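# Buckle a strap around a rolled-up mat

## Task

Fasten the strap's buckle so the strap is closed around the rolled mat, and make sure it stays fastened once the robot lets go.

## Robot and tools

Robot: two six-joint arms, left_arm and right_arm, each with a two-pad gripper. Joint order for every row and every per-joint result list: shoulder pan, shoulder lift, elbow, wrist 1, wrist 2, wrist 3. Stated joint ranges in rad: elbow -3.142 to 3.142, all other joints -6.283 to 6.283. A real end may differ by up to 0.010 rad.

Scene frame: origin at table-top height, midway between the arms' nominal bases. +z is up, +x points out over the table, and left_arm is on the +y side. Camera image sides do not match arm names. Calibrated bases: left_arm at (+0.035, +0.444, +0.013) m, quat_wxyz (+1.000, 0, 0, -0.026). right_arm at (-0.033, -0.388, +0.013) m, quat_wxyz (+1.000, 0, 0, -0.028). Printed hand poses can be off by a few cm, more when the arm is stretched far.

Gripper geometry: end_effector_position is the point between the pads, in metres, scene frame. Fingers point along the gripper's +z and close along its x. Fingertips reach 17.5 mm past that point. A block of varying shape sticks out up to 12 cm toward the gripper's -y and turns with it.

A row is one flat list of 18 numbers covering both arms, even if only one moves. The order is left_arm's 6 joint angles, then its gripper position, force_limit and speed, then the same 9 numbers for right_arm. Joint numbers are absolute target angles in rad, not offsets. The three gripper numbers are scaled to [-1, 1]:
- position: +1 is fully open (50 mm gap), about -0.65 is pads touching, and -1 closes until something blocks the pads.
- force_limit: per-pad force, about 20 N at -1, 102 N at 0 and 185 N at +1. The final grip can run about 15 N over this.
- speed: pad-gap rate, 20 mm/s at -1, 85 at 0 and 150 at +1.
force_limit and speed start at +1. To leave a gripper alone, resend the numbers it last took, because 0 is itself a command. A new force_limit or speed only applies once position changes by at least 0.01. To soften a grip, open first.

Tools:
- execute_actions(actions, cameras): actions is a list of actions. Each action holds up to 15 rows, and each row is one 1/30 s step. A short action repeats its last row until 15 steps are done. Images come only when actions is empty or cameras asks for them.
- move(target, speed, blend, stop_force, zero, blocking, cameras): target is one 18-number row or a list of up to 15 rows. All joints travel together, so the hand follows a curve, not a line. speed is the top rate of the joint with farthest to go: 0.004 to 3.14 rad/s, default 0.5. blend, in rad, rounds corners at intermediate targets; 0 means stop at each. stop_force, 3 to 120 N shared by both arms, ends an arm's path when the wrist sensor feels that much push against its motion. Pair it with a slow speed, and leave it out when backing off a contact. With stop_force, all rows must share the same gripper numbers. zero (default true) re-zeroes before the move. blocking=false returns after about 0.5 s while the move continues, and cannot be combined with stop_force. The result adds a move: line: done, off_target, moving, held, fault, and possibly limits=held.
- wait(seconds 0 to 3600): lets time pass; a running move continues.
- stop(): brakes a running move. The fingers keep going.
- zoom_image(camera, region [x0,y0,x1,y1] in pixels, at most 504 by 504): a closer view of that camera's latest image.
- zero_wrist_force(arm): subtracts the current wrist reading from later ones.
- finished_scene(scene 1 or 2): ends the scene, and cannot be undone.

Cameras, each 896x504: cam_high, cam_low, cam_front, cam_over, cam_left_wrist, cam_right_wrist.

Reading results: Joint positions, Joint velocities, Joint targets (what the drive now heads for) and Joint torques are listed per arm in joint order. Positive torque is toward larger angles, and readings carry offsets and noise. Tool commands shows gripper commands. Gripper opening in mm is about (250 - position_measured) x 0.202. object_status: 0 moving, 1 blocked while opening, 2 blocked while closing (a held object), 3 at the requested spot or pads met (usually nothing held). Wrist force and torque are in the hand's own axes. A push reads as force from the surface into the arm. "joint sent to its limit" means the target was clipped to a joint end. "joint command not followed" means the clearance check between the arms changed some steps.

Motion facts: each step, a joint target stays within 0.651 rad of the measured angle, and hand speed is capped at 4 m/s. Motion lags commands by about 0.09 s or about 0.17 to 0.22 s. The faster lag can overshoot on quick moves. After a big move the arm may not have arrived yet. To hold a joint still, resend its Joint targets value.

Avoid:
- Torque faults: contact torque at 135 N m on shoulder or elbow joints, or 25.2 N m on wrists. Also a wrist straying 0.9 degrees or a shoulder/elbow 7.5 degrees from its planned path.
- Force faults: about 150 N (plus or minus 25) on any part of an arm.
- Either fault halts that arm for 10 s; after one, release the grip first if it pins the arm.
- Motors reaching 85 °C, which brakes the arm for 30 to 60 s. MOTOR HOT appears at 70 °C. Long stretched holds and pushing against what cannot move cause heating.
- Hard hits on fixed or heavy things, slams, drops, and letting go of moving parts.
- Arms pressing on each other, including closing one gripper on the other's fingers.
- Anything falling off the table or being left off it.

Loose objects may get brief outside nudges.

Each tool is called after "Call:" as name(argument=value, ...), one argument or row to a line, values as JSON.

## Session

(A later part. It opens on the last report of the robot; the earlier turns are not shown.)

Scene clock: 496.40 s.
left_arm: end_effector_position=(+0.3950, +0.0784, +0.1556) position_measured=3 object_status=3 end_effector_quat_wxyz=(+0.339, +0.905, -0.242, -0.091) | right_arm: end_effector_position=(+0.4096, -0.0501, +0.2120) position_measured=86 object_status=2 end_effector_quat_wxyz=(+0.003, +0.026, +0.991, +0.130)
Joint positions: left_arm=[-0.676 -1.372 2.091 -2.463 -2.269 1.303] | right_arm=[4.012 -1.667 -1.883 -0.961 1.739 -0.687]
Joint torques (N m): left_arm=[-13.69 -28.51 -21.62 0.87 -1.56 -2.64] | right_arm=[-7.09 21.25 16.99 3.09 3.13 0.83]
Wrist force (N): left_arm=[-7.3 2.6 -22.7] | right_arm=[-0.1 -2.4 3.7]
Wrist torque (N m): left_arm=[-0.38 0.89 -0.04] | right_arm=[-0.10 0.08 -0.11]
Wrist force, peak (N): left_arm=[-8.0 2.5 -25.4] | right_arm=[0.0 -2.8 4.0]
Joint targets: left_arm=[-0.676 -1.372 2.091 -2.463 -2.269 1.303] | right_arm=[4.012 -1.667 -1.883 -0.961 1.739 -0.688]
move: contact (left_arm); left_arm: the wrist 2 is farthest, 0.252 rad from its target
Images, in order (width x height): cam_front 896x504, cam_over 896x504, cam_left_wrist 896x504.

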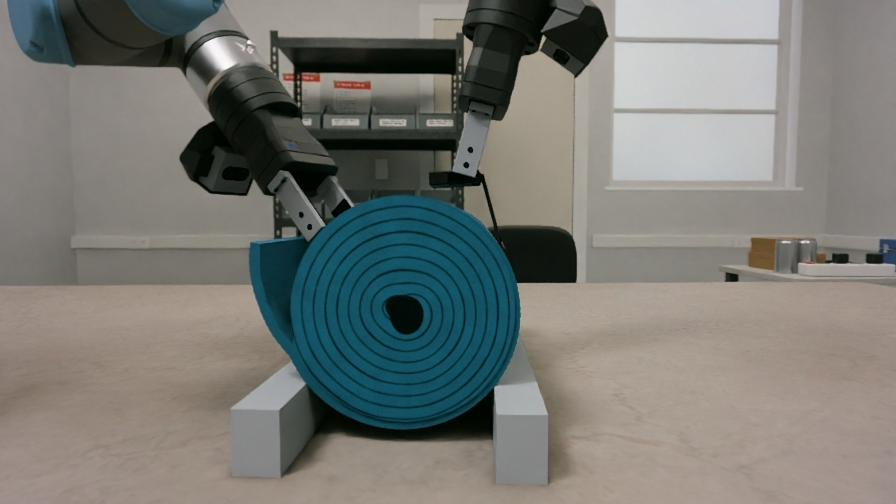

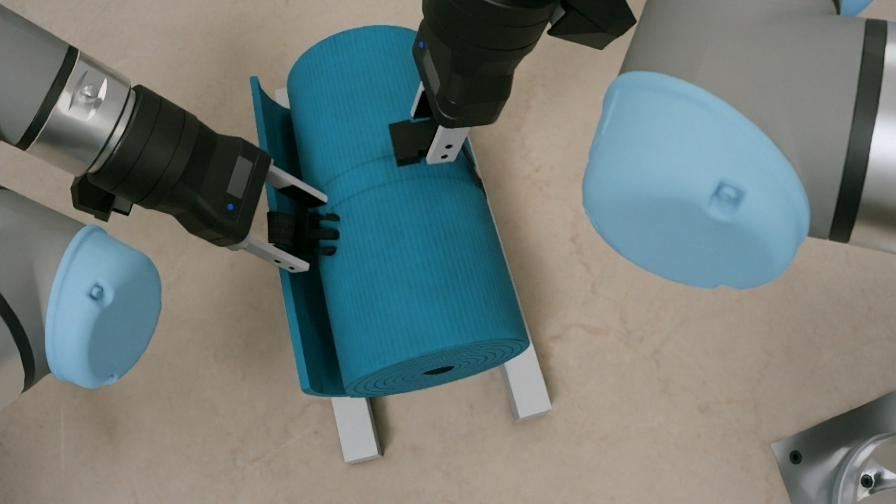

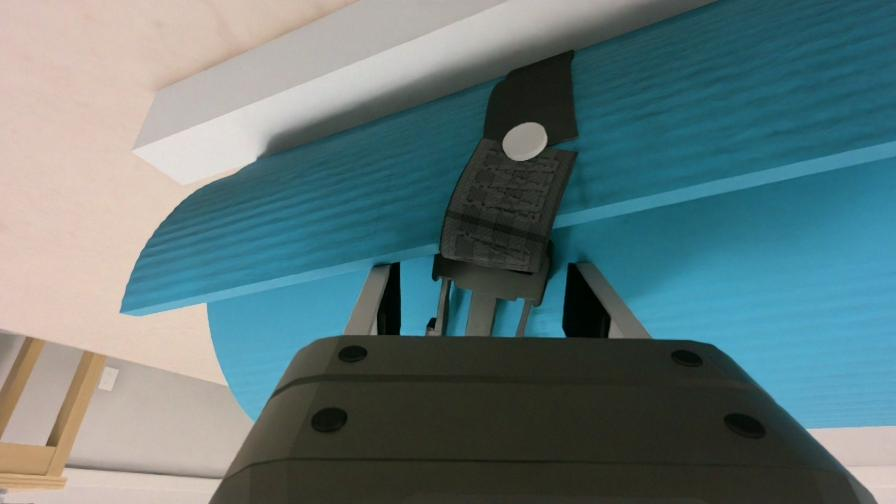

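Call:
move(
  target=[-0.6144,-1.3498,2.2307,-2.8419,-2.3731,1.051,1,-0.8,-1,4.0116,-1.6674,-1.883,-0.9606,1.7392,-0.6875,-1,-0.5,-1],
  speed=0.15,
  cameras=["cam_left_wrist"],
)

Call:
move(
  target=[-0.6391,-1.3191,2.2356,-2.9009,-2.3633,1.0184,1,-0.8,-1,4.0116,-1.6674,-1.883,-0.9606,1.7392,-0.6875,-1,-0.5,-1],
  speed=0.04,
  stop_force=6,
  cameras=["cam_left_wrist","cam_front","cam_over"],
)

Scene clock: 515.70 s.
left_arm: end_effector_position=(+0.3983, +0.0908, +0.1587) position_measured=3 object_status=3 end_effector_quat_wxyz=(+0.417, +0.895, -0.141, -0.066) | right_arm: end_effector_position=(+0.4096, -0.0501, +0.2120) position_measured=86 object_status=2 end_effector_quat_wxyz=(+0.003, +0.026, +0.991, +0.130)
Joint positions: left_arm=[-0.614 -1.35 2.231 -2.842 -2.373 1.051] | right_arm=[4.012 -1.667 -1.883 -0.961 1.739 -0.687]
Joint torques (N m): left_arm=[-6.1 -29.36 -25.07 -1.07 0.09 2.41] | right_arm=[-6.46 21.28 17.1 3.22 3.12 0.63]
Wrist force (N): left_arm=[-0.7 -1.9 0.8] | right_arm=[-0.1 -2.5 3.7]
Wrist torque (N m): left_arm=[-0.30 0.23 -0.17] | right_arm=[-0.11 0.09 -0.10]
Wrist force, peak (N): left_arm=[-7.6 2.3 -22.9] | right_arm=[-0.1 -2.9 4.1]
Joint targets: left_arm=[-0.614 -1.350 2.231 -2.842 -2.373 1.051] | right_arm=[4.012 -1.667 -1.883 -0.961 1.739 -0.688]
move: done

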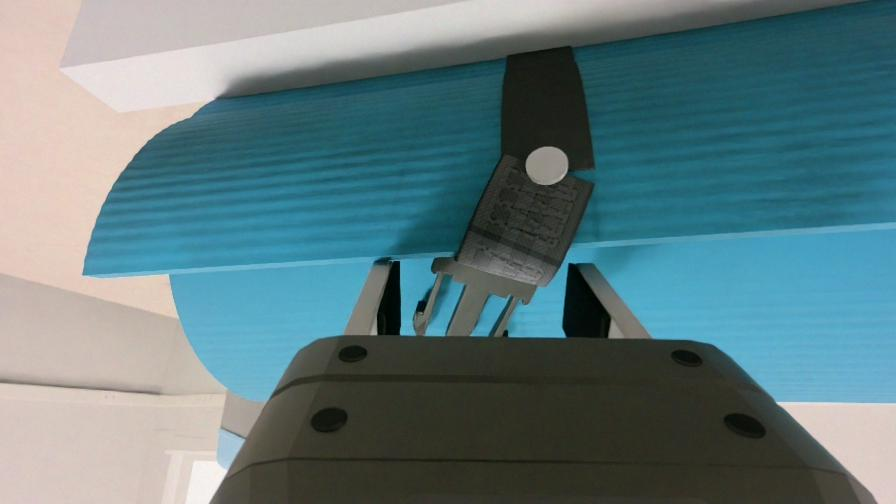

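Scene clock: 518.20 s.
left_arm: end_effector_position=(+0.3948, +0.0798, +0.1491) position_measured=3 object_status=3 end_effector_quat_wxyz=(+0.417, +0.895, -0.142, -0.066) | right_arm: end_effector_position=(+0.4096, -0.0501, +0.2120) position_measured=86 object_status=2 end_effector_quat_wxyz=(+0.003, +0.026, +0.991, +0.130)
Joint positions: left_arm=[-0.639 -1.319 2.236 -2.901 -2.363 1.018] | right_arm=[4.012 -1.667 -1.883 -0.961 1.739 -0.687]
Joint torques (N m): left_arm=[8.8 -38.84 -18.16 -0.8 -2.92 2.42] | right_arm=[-6.22 21.36 17.13 3.32 3 0.64]
Wrist force (N): left_arm=[-0.6 -1.5 0.4] | right_arm=[-0.2 -2.7 3.8]
Wrist torque (N m): left_arm=[-0.27 0.21 -0.13] | right_arm=[-0.13 0.09 -0.11]
Wrist force, peak (N): left_arm=[-0.7 -1.8 0.6] | right_arm=[0.0 -2.8 4.0]
Joint targets: left_arm=[-0.639 -1.319 2.236 -2.901 -2.363 1.018] | right_arm=[4.012 -1.667 -1.883 -0.961 1.739 -0.688]
move: done
Images, in order (width x height): cam_front 896x504, cam_over 896x504, cam_left_wrist 896x504.

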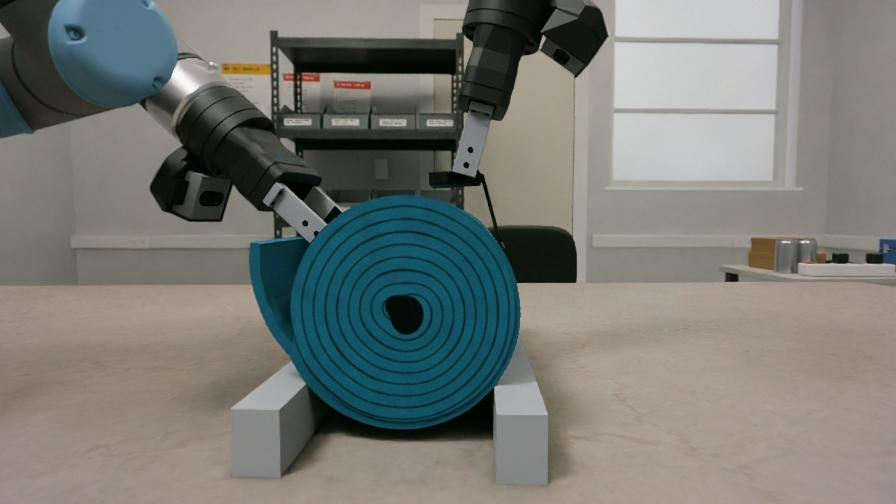

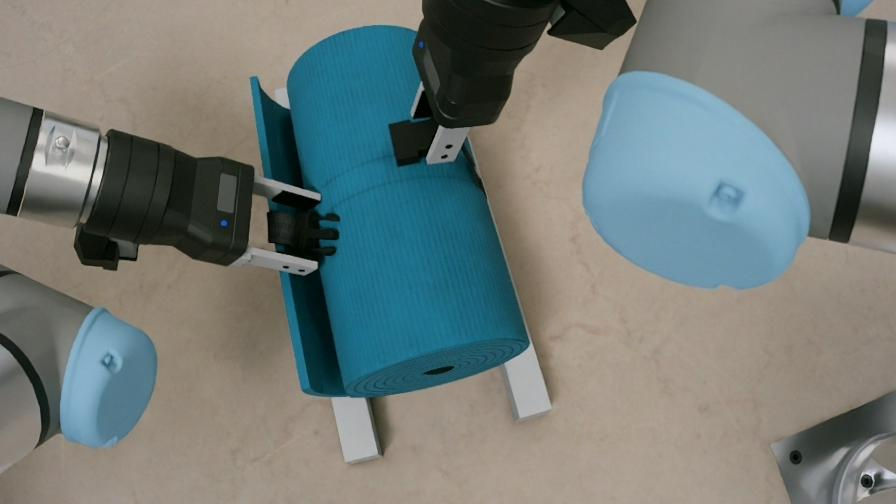

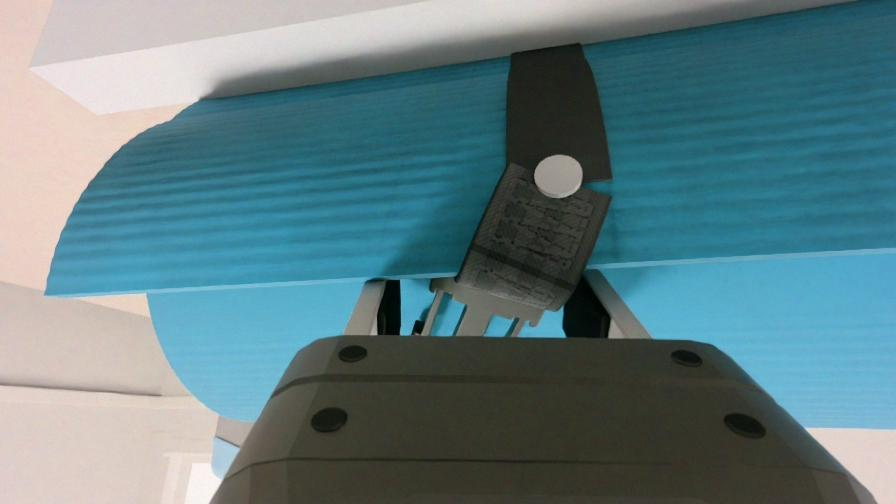

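Call:
move(
  target=[-0.6391,-1.3191,2.2356,-2.9009,-2.3633,1.0184,-1,0,-1,4.0116,-1.6674,-1.883,-0.9606,1.7392,-0.6875,-1,-0.5,-1],
  cameras=["cam_left_wrist"],
)

Call:
move(
  target=[-0.6828,-1.4946,2.1057,-2.488,-2.2088,1.083,-1,0,-1,4.0116,-1.6674,-1.883,-0.9606,1.7392,-0.6875,-1,-0.5,-1],
  speed=0.12,
  cameras=["cam_front","cam_over","cam_left_wrist"],
)

Call:
zoom_image(
  camera="cam_front",
  region=[270, 100, 510, 235],
)

Scene clock: 523.77 s.
left_arm: end_effector_position=(+0.3948, +0.0798, +0.1491) position_measured=80 object_status=2 end_effector_quat_wxyz=(+0.417, +0.895, -0.142, -0.066) | right_arm: end_effector_position=(+0.4096, -0.0501, +0.2120) position_measured=86 object_status=2 end_effector_quat_wxyz=(+0.003, +0.026, +0.991, +0.130)
Joint positions: left_arm=[-0.639 -1.319 2.236 -2.901 -2.363 1.018] | right_arm=[4.012 -1.667 -1.883 -0.961 1.739 -0.687]
Joint torques (N m): left_arm=[9.75 -38.27 -20.86 -0.97 -2.55 2.42] | right_arm=[-6.34 21.66 16.96 3.31 2.84 0.58]
Wrist force (N): left_arm=[-1.3 -1.8 0.1] | right_arm=[-0.2 -2.3 3.5]
Wrist torque (N m): left_arm=[-0.29 0.23 -0.12] | right_arm=[-0.08 0.09 -0.11]
Wrist force, peak (N): left_arm=[-1.3 -2.2 0.7] | right_arm=[0.1 -2.6 4.0]
Joint targets: left_arm=[-0.639 -1.319 2.236 -2.901 -2.363 1.018] | right_arm=[4.012 -1.667 -1.883 -0.961 1.739 -0.688]
move: done

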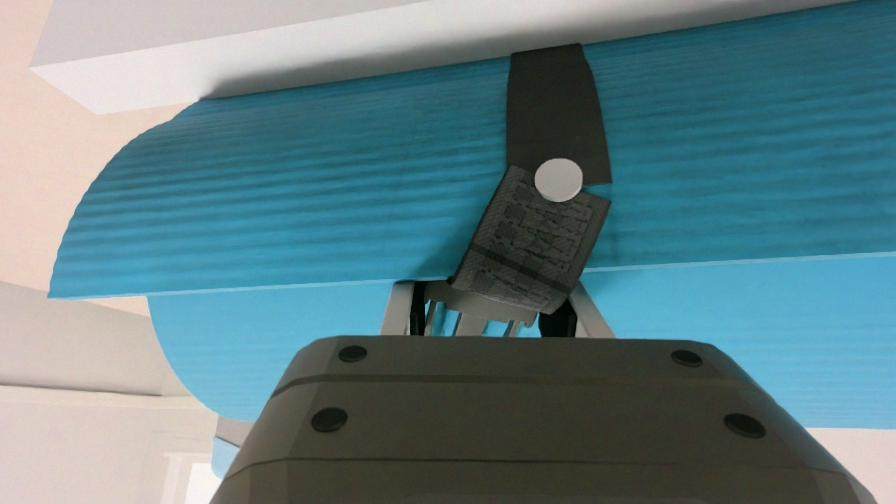

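Scene clock: 527.50 s.
left_arm: end_effector_position=(+0.4006, +0.0852, +0.2056) position_measured=80 object_status=2 end_effector_quat_wxyz=(+0.337, +0.925, -0.163, -0.059) end_effector_velocity=(+0.000, -0.001, +0.000) end_effector_angular_velocity=(-0.005, +0.001, -0.001) | right_arm: end_effector_position=(+0.4096, -0.0501, +0.2120) position_measured=86 object_status=2 end_effector_quat_wxyz=(+0.003, +0.026, +0.991, +0.130)
Joint positions: left_arm=[-0.683 -1.495 2.106 -2.488 -2.209 1.083] | right_arm=[4.012 -1.667 -1.883 -0.961 1.739 -0.687]
Joint velocities: left_arm=[0 0.002 0.001 -0.006 -0.005 0] | right_arm=[within noise]
Joint torques (N m): left_arm=[1.93 -19.58 -17.09 -6.01 -3.27 -0.27] | right_arm=[-6.16 21.4 17.13 3.3 2.9 0.43]
Wrist force (N): left_arm=[0.1 -4.2 2.6] | right_arm=[-0.2 -2.6 3.6]
Wrist torque (N m): left_arm=[-0.30 0.18 -0.19] | right_arm=[-0.13 0.09 -0.11]
Wrist force, peak (N): left_arm=[0.0 -4.4 2.9] | right_arm=[-0.1 -2.8 3.9]
Joint targets: left_arm=[-0.683 -1.495 2.106 -2.488 -2.209 1.083] | right_arm=[4.012 -1.667 -1.883 -0.961 1.739 -0.688]
move: done

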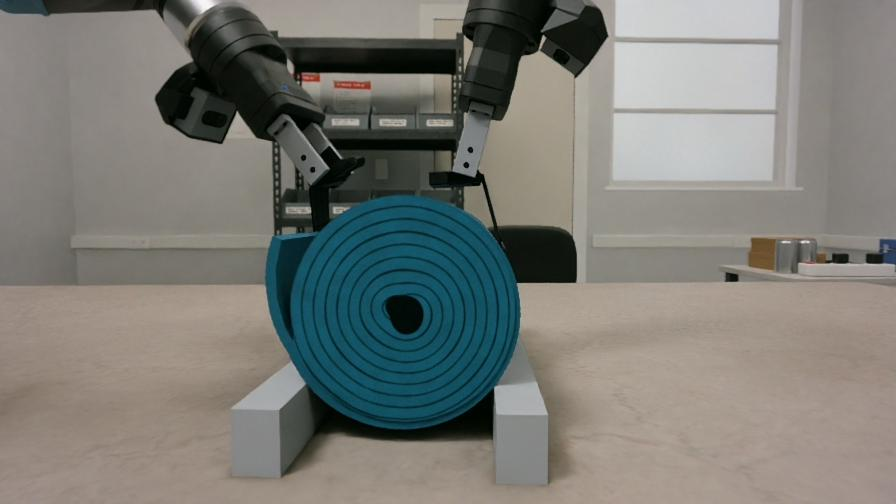

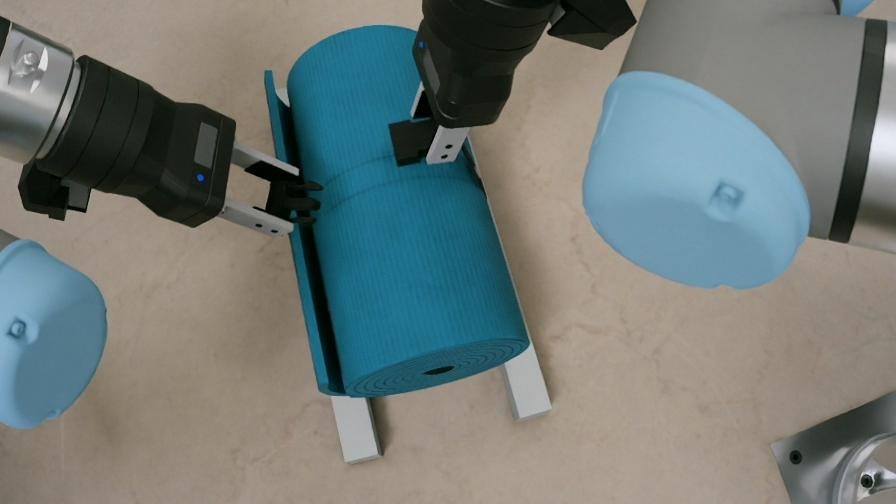

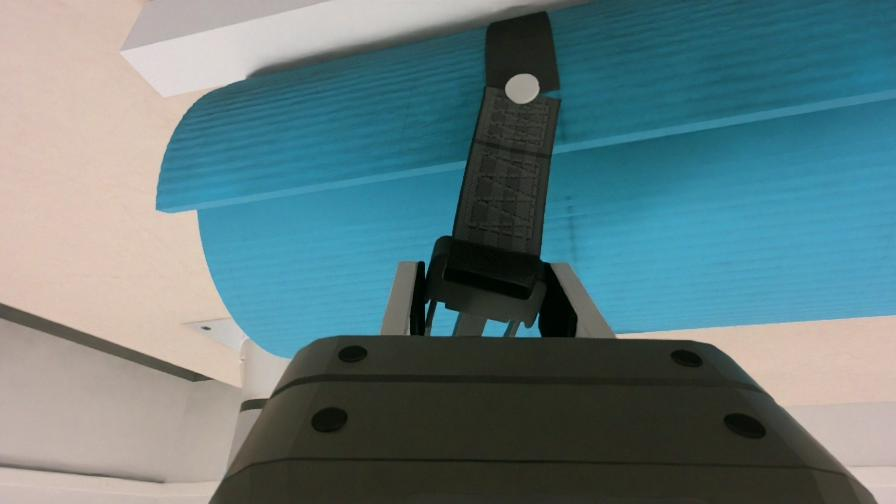

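Scaled by 2.100.

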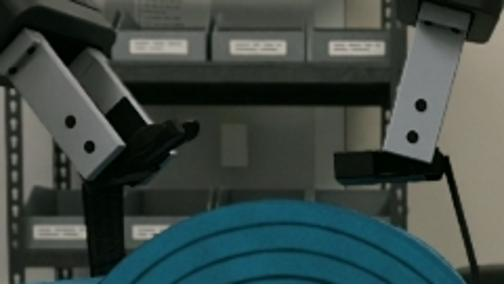

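Call:
move(
  target=[-0.9834,-1.4321,1.7838,-1.9993,-1.6124,0.4958,-1,0,-1,4.0116,-1.6712,-1.8898,-0.95,1.7392,-0.6875,-1,-0.5,-1],
  speed=0.15,
  cameras=["cam_front","cam_over","cam_left_wrist"],
)

Call:
zoom_image(
  camera="cam_front",
  region=[300, 120, 500, 230],
)

Call:
zoom_image(
  camera="cam_over",
  region=[250, 80, 490, 260],
)

Scene clock: 551.40 s.
left_arm: end_effector_position=(+0.4193, +0.0363, +0.2105) position_measured=80 object_status=2 end_effector_quat_wxyz=(+0.044, +0.999, +0.019, +0.001) | right_arm: end_effector_position=(+0.4095, -0.0502, +0.2080) position_measured=86 object_status=2 end_effector_quat_wxyz=(+0.003, +0.026, +0.991, +0.130)
Joint positions: left_arm=[-0.984 -1.432 1.784 -1.999 -1.612 0.496] | right_arm=[4.012 -1.671 -1.89 -0.95 1.739 -0.687]
Joint torques (N m): left_arm=[8.69 -39.08 -20.54 -6.54 -1.71 2.48] | right_arm=[-5.85 22.95 19.47 5.82 2.77 0.3]
Wrist force (N): left_arm=[-1.2 -3.0 5.0] | right_arm=[0.0 -3.5 4.6]
Wrist torque (N m): left_arm=[-0.12 0.00 -0.07] | right_arm=[-0.16 0.08 -0.11]
Wrist force, peak (N): left_arm=[-1.3 -3.3 6.1] | right_arm=[0.2 -3.6 4.7]
Joint targets: left_arm=[-0.983 -1.432 1.784 -1.999 -1.612 0.496] | right_arm=[4.012 -1.671 -1.890 -0.950 1.739 -0.688]
move: done

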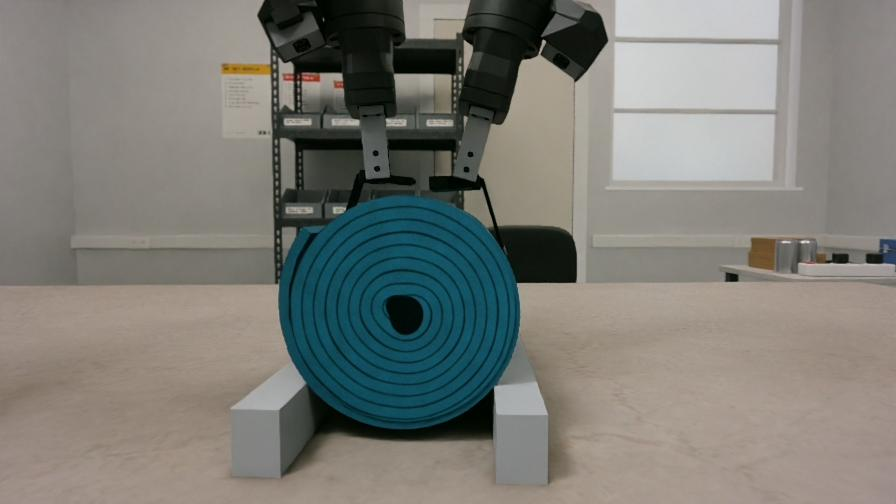

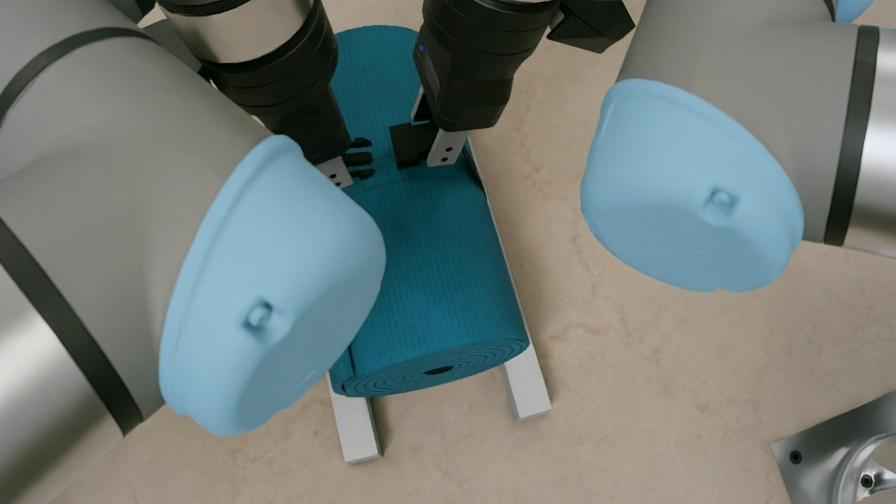

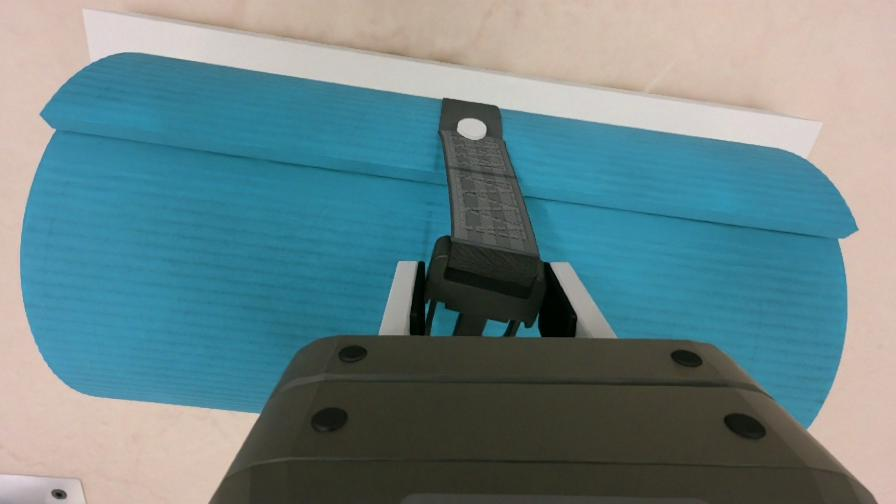

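Scaled by 2.520.

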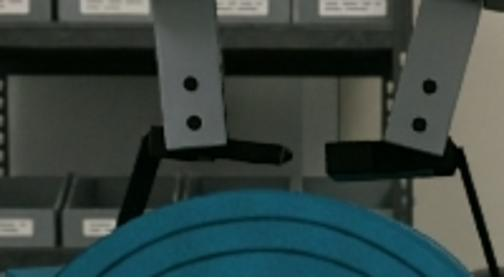

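Scaled by 2.100.

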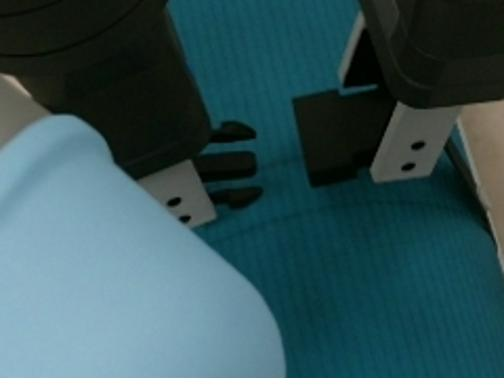

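Call:
move(
  target=[-1.001,-1.4217,1.7804,-2.0127,-1.5969,0.3032,-1,0,-1,4.0116,-1.6712,-1.8898,-0.95,1.7392,-0.6875,-1,-0.5,-1],
  speed=0.08,
  stop_force=10,
  cameras=["cam_front","cam_over","cam_left_wrist"],
)

Call:
zoom_image(
  camera="cam_front",
  region=[340, 140, 500, 220],
)

Call:
zoom_image(
  camera="cam_over",
  region=[310, 100, 490, 210],
)

Scene clock: 567.87 s.
left_arm: end_effector_position=(+0.4181, +0.0273, +0.2080) position_measured=80 object_status=2 end_effector_quat_wxyz=(+0.043, +0.993, +0.106, +0.005) | right_arm: end_effector_position=(+0.4095, -0.0501, +0.2080) position_measured=86 object_status=2 end_effector_quat_wxyz=(+0.003, +0.026, +0.991, +0.130)
Joint positions: left_arm=[-1.001 -1.422 1.78 -2.013 -1.597 0.303] | right_arm=[4.012 -1.671 -1.89 -0.95 1.739 -0.687]
Joint torques (N m): left_arm=[4.63 -36 -31.64 -4.17 -1.47 2.47] | right_arm=[-6.33 39.15 32.41 5.59 2.87 0.27]
Wrist force (N): left_arm=[-0.4 -3.5 4.9] | right_arm=[0.1 -3.5 4.9]
Wrist torque (N m): left_arm=[-0.12 0.07 0.00] | right_arm=[-0.14 0.07 -0.10]
Wrist force, peak (N): left_arm=[-1.6 -3.0 5.3] | right_arm=[0.0 -3.6 5.2]
Joint targets: left_arm=[-1.001 -1.422 1.780 -2.013 -1.597 0.303] | right_arm=[4.012 -1.671 -1.890 -0.950 1.739 -0.688]
move: done

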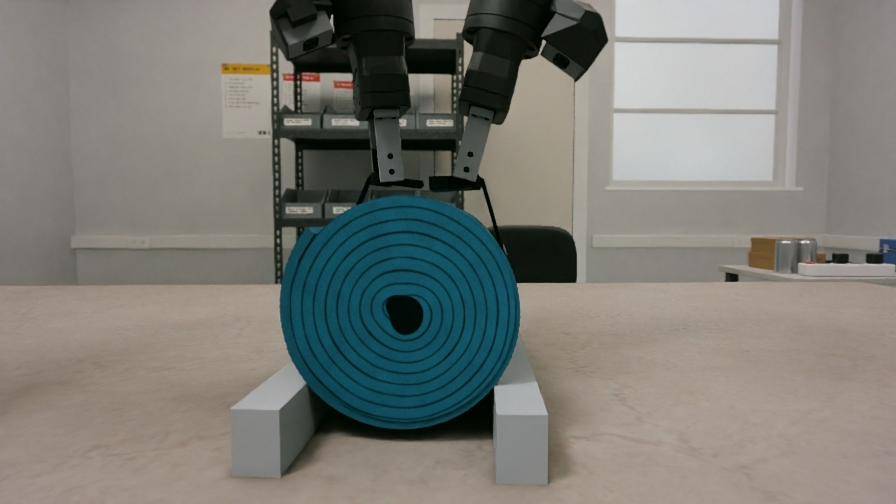

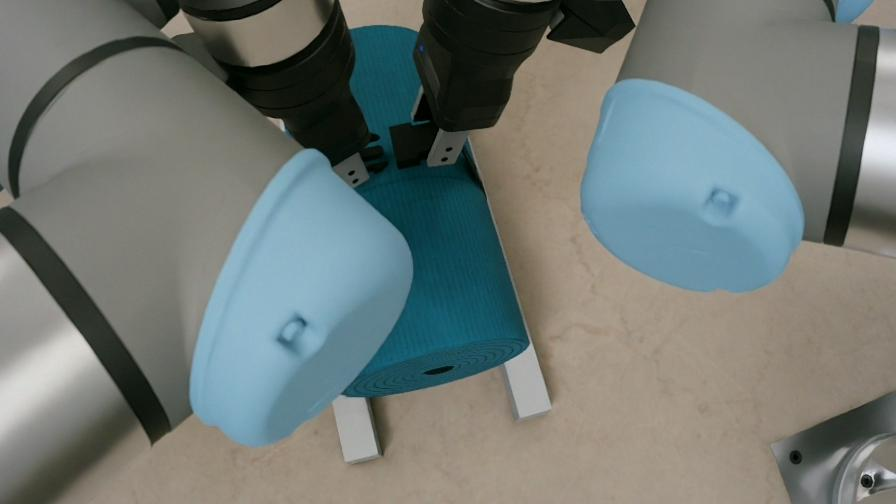

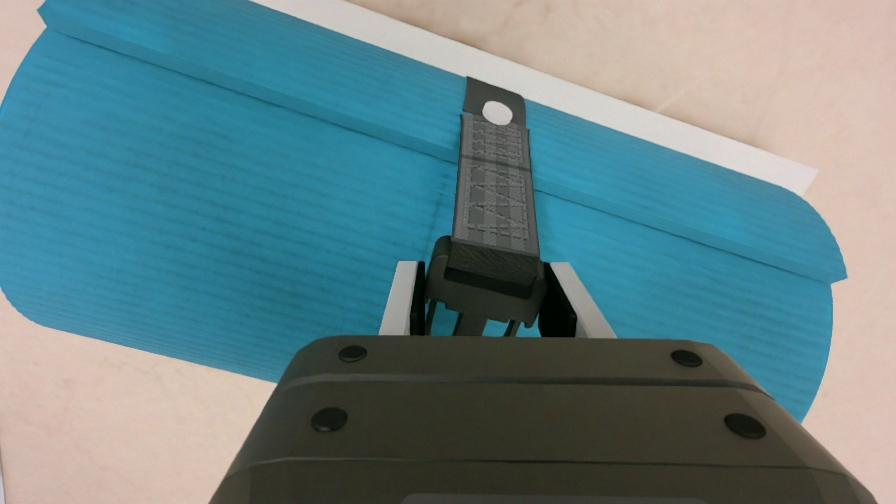

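Scaled by 3.150.

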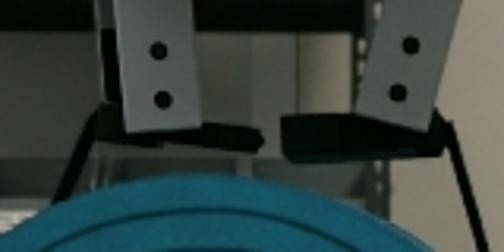

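Scaled by 2.800.

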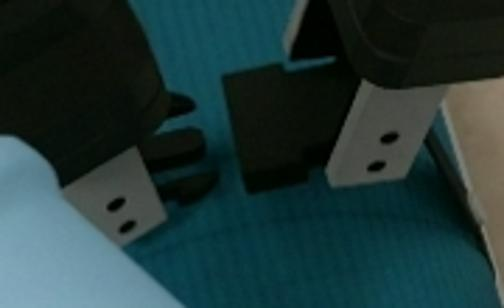

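Call:
move(
  target=[-1.0159,-1.4026,1.7578,-2.0096,-1.596,0.2921,-1,0,-1,4.0116,-1.6712,-1.8898,-0.95,1.7392,-0.6875,-1,-0.5,-1],
  speed=0.03,
  stop_force=10,
  cameras=["cam_front","cam_over"],
)

Call:
zoom_image(
  camera="cam_front",
  region=[340, 140, 500, 220],
)

Call:
zoom_image(
  camera="cam_over",
  region=[310, 100, 490, 210],
)

Scene clock: 583.17 s.
left_arm: end_effector_position=(+0.4165, +0.0163, +0.2080) position_measured=80 object_status=2 end_effector_quat_wxyz=(+0.043, +0.994, +0.105, +0.005) | right_arm: end_effector_position=(+0.4096, -0.0502, +0.2080) position_measured=86 object_status=2 end_effector_quat_wxyz=(+0.003, +0.026, +0.991, +0.130)
Joint positions: left_arm=[-1.014 -1.406 1.761 -2.01 -1.596 0.294] | right_arm=[4.012 -1.671 -1.89 -0.95 1.739 -0.687]
Joint torques (N m): left_arm=[5.5 -45.83 -21.24 -7.13 -2.65 2.39] | right_arm=[6.04 39.36 32.61 6.72 2.84 0.28]
Motor temperatures (°C): left_arm=[28 34 33 34 37 34] | right_arm=[39 36 26 30 46 40]
Wrist force (N): left_arm=[2.9 -6.2 5.8] | right_arm=[2.6 -5.2 4.0]
Wrist torque (N m): left_arm=[-0.07 0.01 -0.03] | right_arm=[-0.08 0.02 -0.22]
Wrist force, peak (N): left_arm=[5.8 -15.1 5.5] | right_arm=[3.1 -16.6 1.9]
Joint targets: left_arm=[-1.014 -1.406 1.761 -2.010 -1.596 0.294] | right_arm=[4.012 -1.671 -1.890 -0.950 1.739 -0.688]
move: contact (left_arm)

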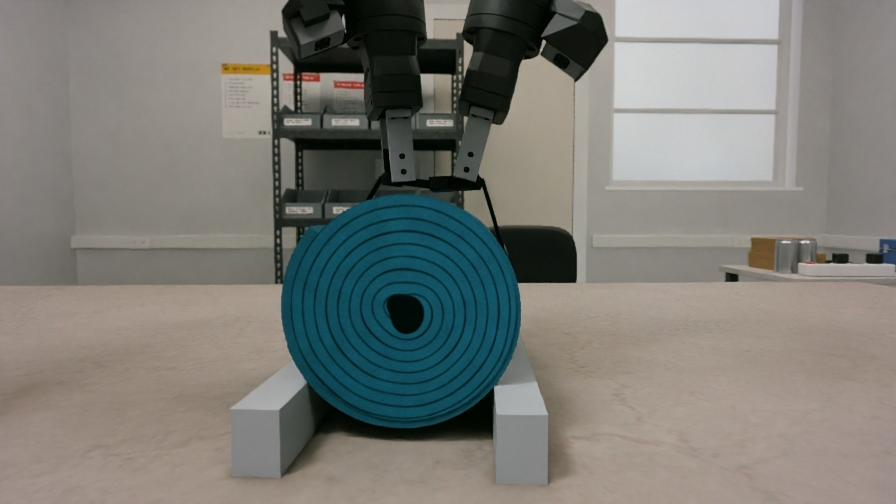

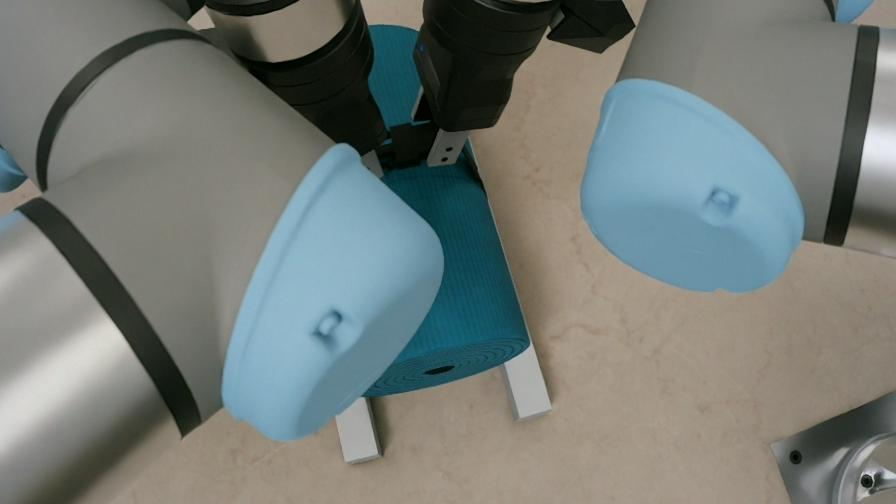

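Scaled by 3.150.

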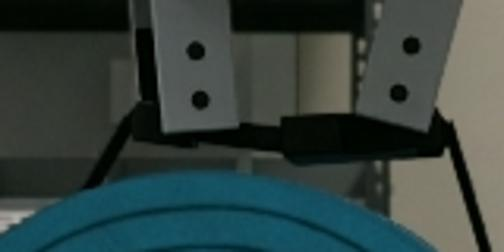

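Scaled by 2.800.

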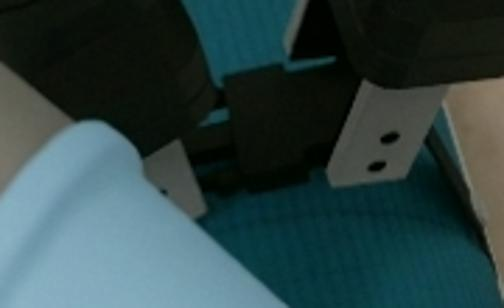

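Call:
move(
  target=[-1.039,-1.3649,1.7132,-2.0032,-1.5939,0.2683,-1,0,-1,4.0116,-1.6712,-1.8898,-0.95,1.7392,-0.6875,-1,-0.5,-1],
  speed=0.03,
  stop_force=40,
  cameras=["cam_front","cam_over"],
)

Call:
zoom_image(
  camera="cam_front",
  region=[340, 140, 500, 220],
)

Call:
zoom_image(
  camera="cam_over",
  region=[310, 100, 490, 210],
)

Scene clock: 594.00 s.
left_arm: end_effector_position=(+0.4163, +0.0123, +0.2079) position_measured=80 object_status=2 end_effector_quat_wxyz=(+0.043, +0.994, +0.105, +0.005) | right_arm: end_effector_position=(+0.4096, -0.0501, +0.2080) position_measured=86 object_status=2 end_effector_quat_wxyz=(+0.003, +0.026, +0.991, +0.130)
Joint positions: left_arm=[-1.018 -1.399 1.753 -2.008 -1.595 0.29] | right_arm=[4.012 -1.671 -1.89 -0.95 1.739 -0.687]
Joint torques (N m): left_arm=[-7.05 -46.1 -31.68 -15.23 -7.04 2.62] | right_arm=[21.59 38.69 32.61 10.28 9.19 0.19]
Wrist force (N): left_arm=[9.5 -41.0 2.7] | right_arm=[0.2 -38.0 -4.3]
Wrist torque (N m): left_arm=[0.01 0.05 0.02] | right_arm=[0.36 -0.07 -0.07]
Wrist force, peak (N): left_arm=[12.5 -49.2 1.9] | right_arm=[0.8 -46.2 -6.8]
Joint targets: left_arm=[-1.018 -1.399 1.753 -2.008 -1.595 0.290] | right_arm=[4.012 -1.671 -1.890 -0.950 1.739 -0.688]
move: contact (left_arm); left_arm: the elbow is farthest, 0.040 rad from its target

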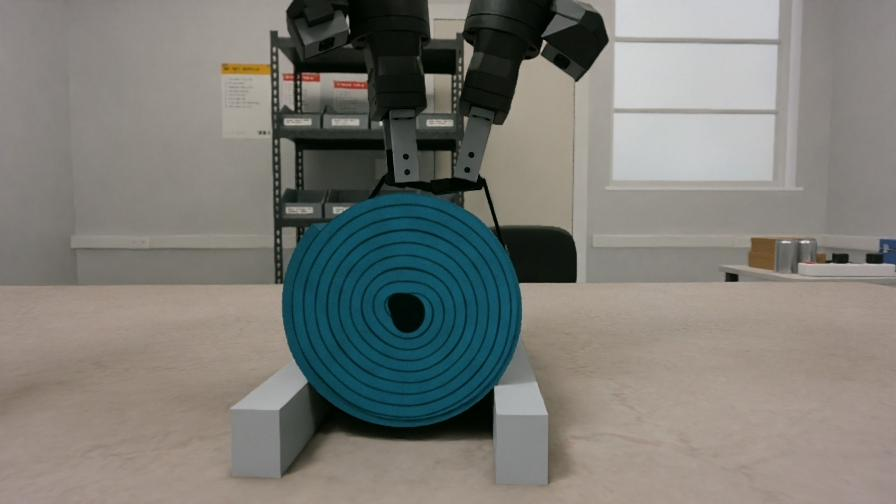

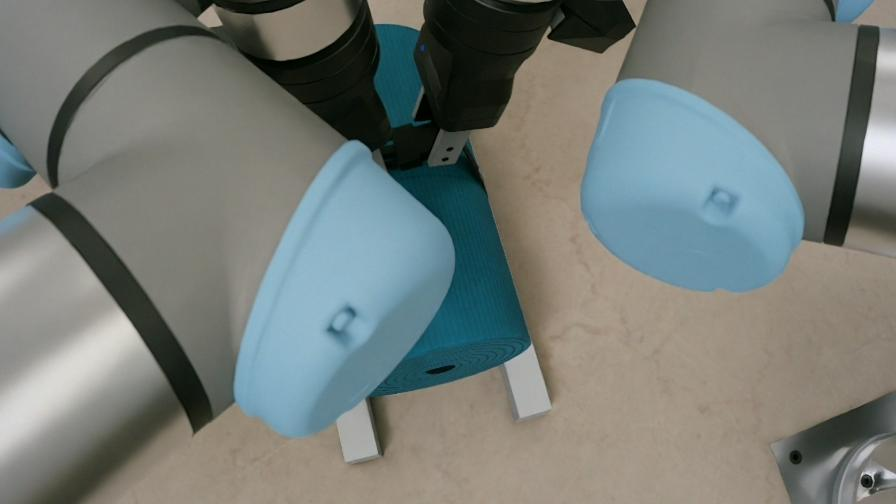

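Scaled by 3.150.

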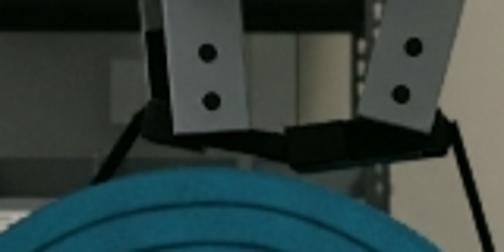

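Scaled by 2.800.

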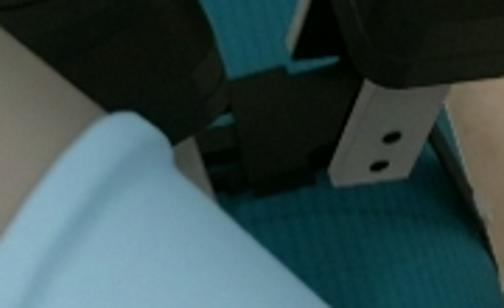

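Call:
move(
  target=[-1.001,-1.4217,1.7804,-2.0127,-1.5969,0.3032,-1,0,-1,4.0116,-1.6712,-1.8898,-0.95,1.7392,-0.6875,-1,-0.5,-1],
  speed=0.06,
  cameras=["cam_front","cam_over","cam_left_wrist","cam_right_wrist"],
)

Call:
zoom_image(
  camera="cam_front",
  region=[340, 140, 500, 220],
)

Call:
zoom_image(
  camera="cam_over",
  region=[310, 100, 490, 210],
)

Scene clock: 604.43 s.
left_arm: end_effector_position=(+0.4181, +0.0275, +0.2080) position_measured=80 object_status=2 end_effector_quat_wxyz=(+0.043, +0.993, +0.106, +0.005) | right_arm: end_effector_position=(+0.4095, -0.0501, +0.2080) position_measured=86 object_status=2 end_effector_quat_wxyz=(+0.003, +0.026, +0.991, +0.130)
Joint positions: left_arm=[-1.001 -1.422 1.781 -2.013 -1.597 0.303] | right_arm=[4.012 -1.671 -1.89 -0.95 1.739 -0.687]
Joint torques (N m): left_arm=[-8.23 -27.47 -33.89 -5.64 -1.52 -0.89] | right_arm=[-6.32 35.69 32.69 3.32 -2.01 0.06]
Wrist force (N): left_arm=[-1.1 -2.4 4.7] | right_arm=[-0.3 -2.6 4.2]
Wrist torque (N m): left_arm=[0.04 0.19 -0.09] | right_arm=[0.00 0.14 -0.10]
Wrist force, peak (N): left_arm=[9.6 -41.3 2.9] | right_arm=[0.5 -38.0 -4.4]
Joint targets: left_arm=[-1.001 -1.422 1.780 -2.013 -1.597 0.303] | right_arm=[4.012 -1.671 -1.890 -0.950 1.739 -0.688]
move: done

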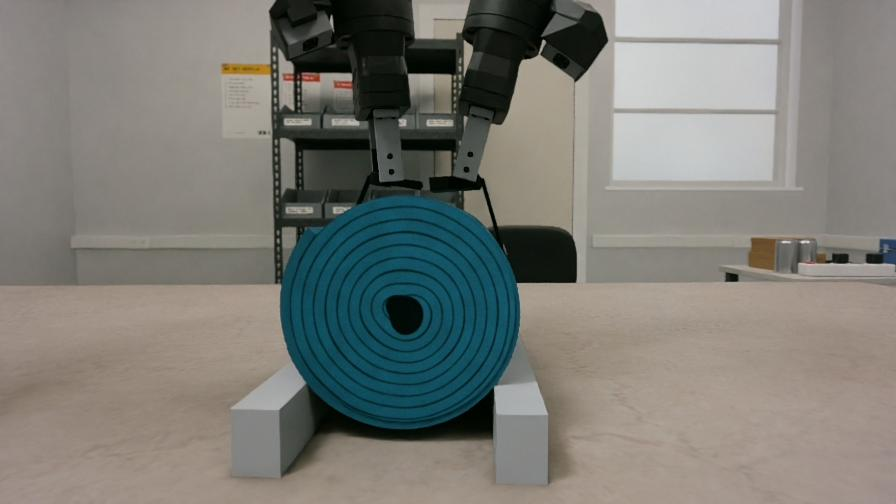

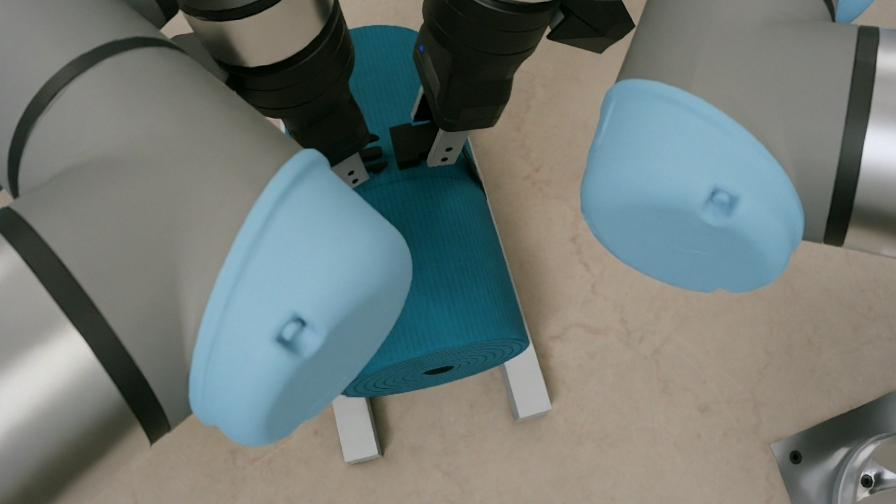

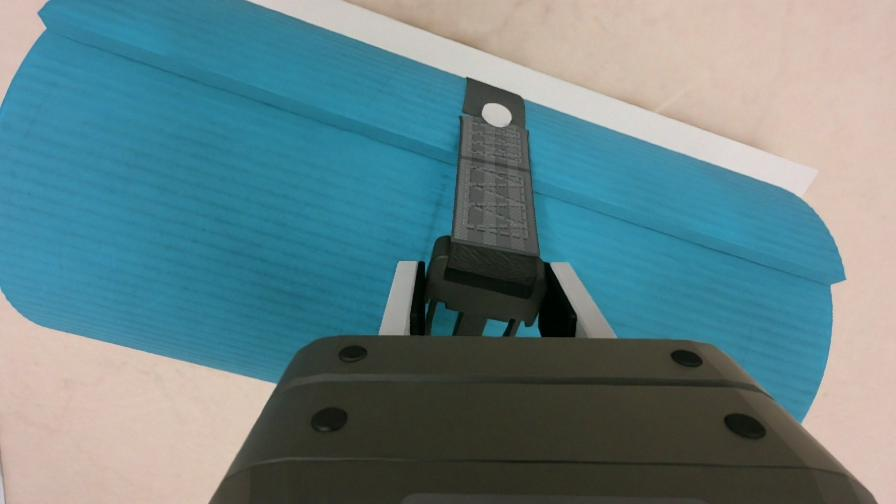

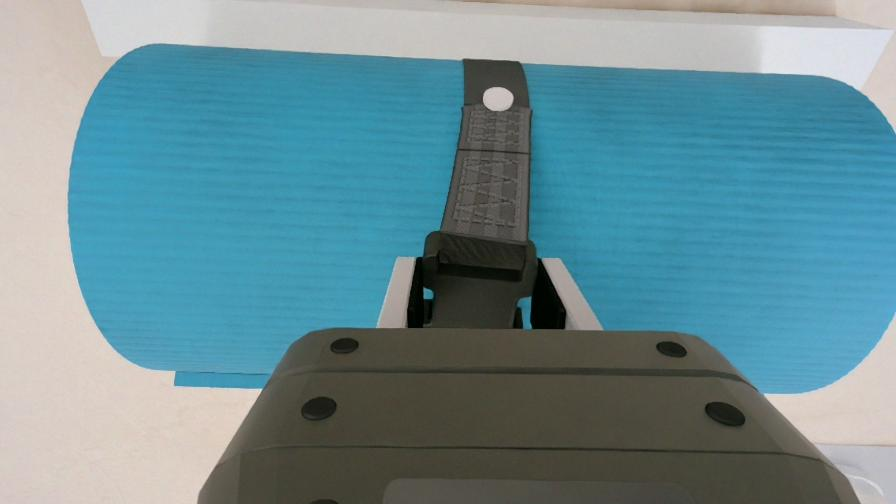

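Scaled by 3.150.

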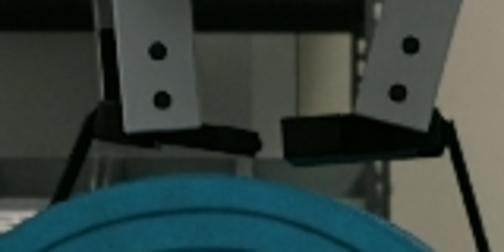

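Scaled by 2.800.

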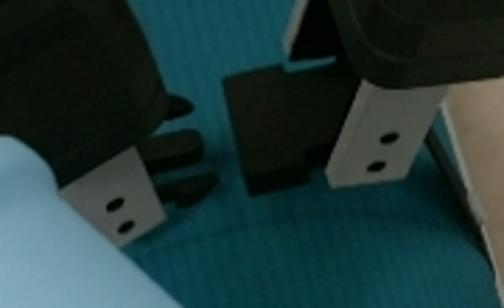

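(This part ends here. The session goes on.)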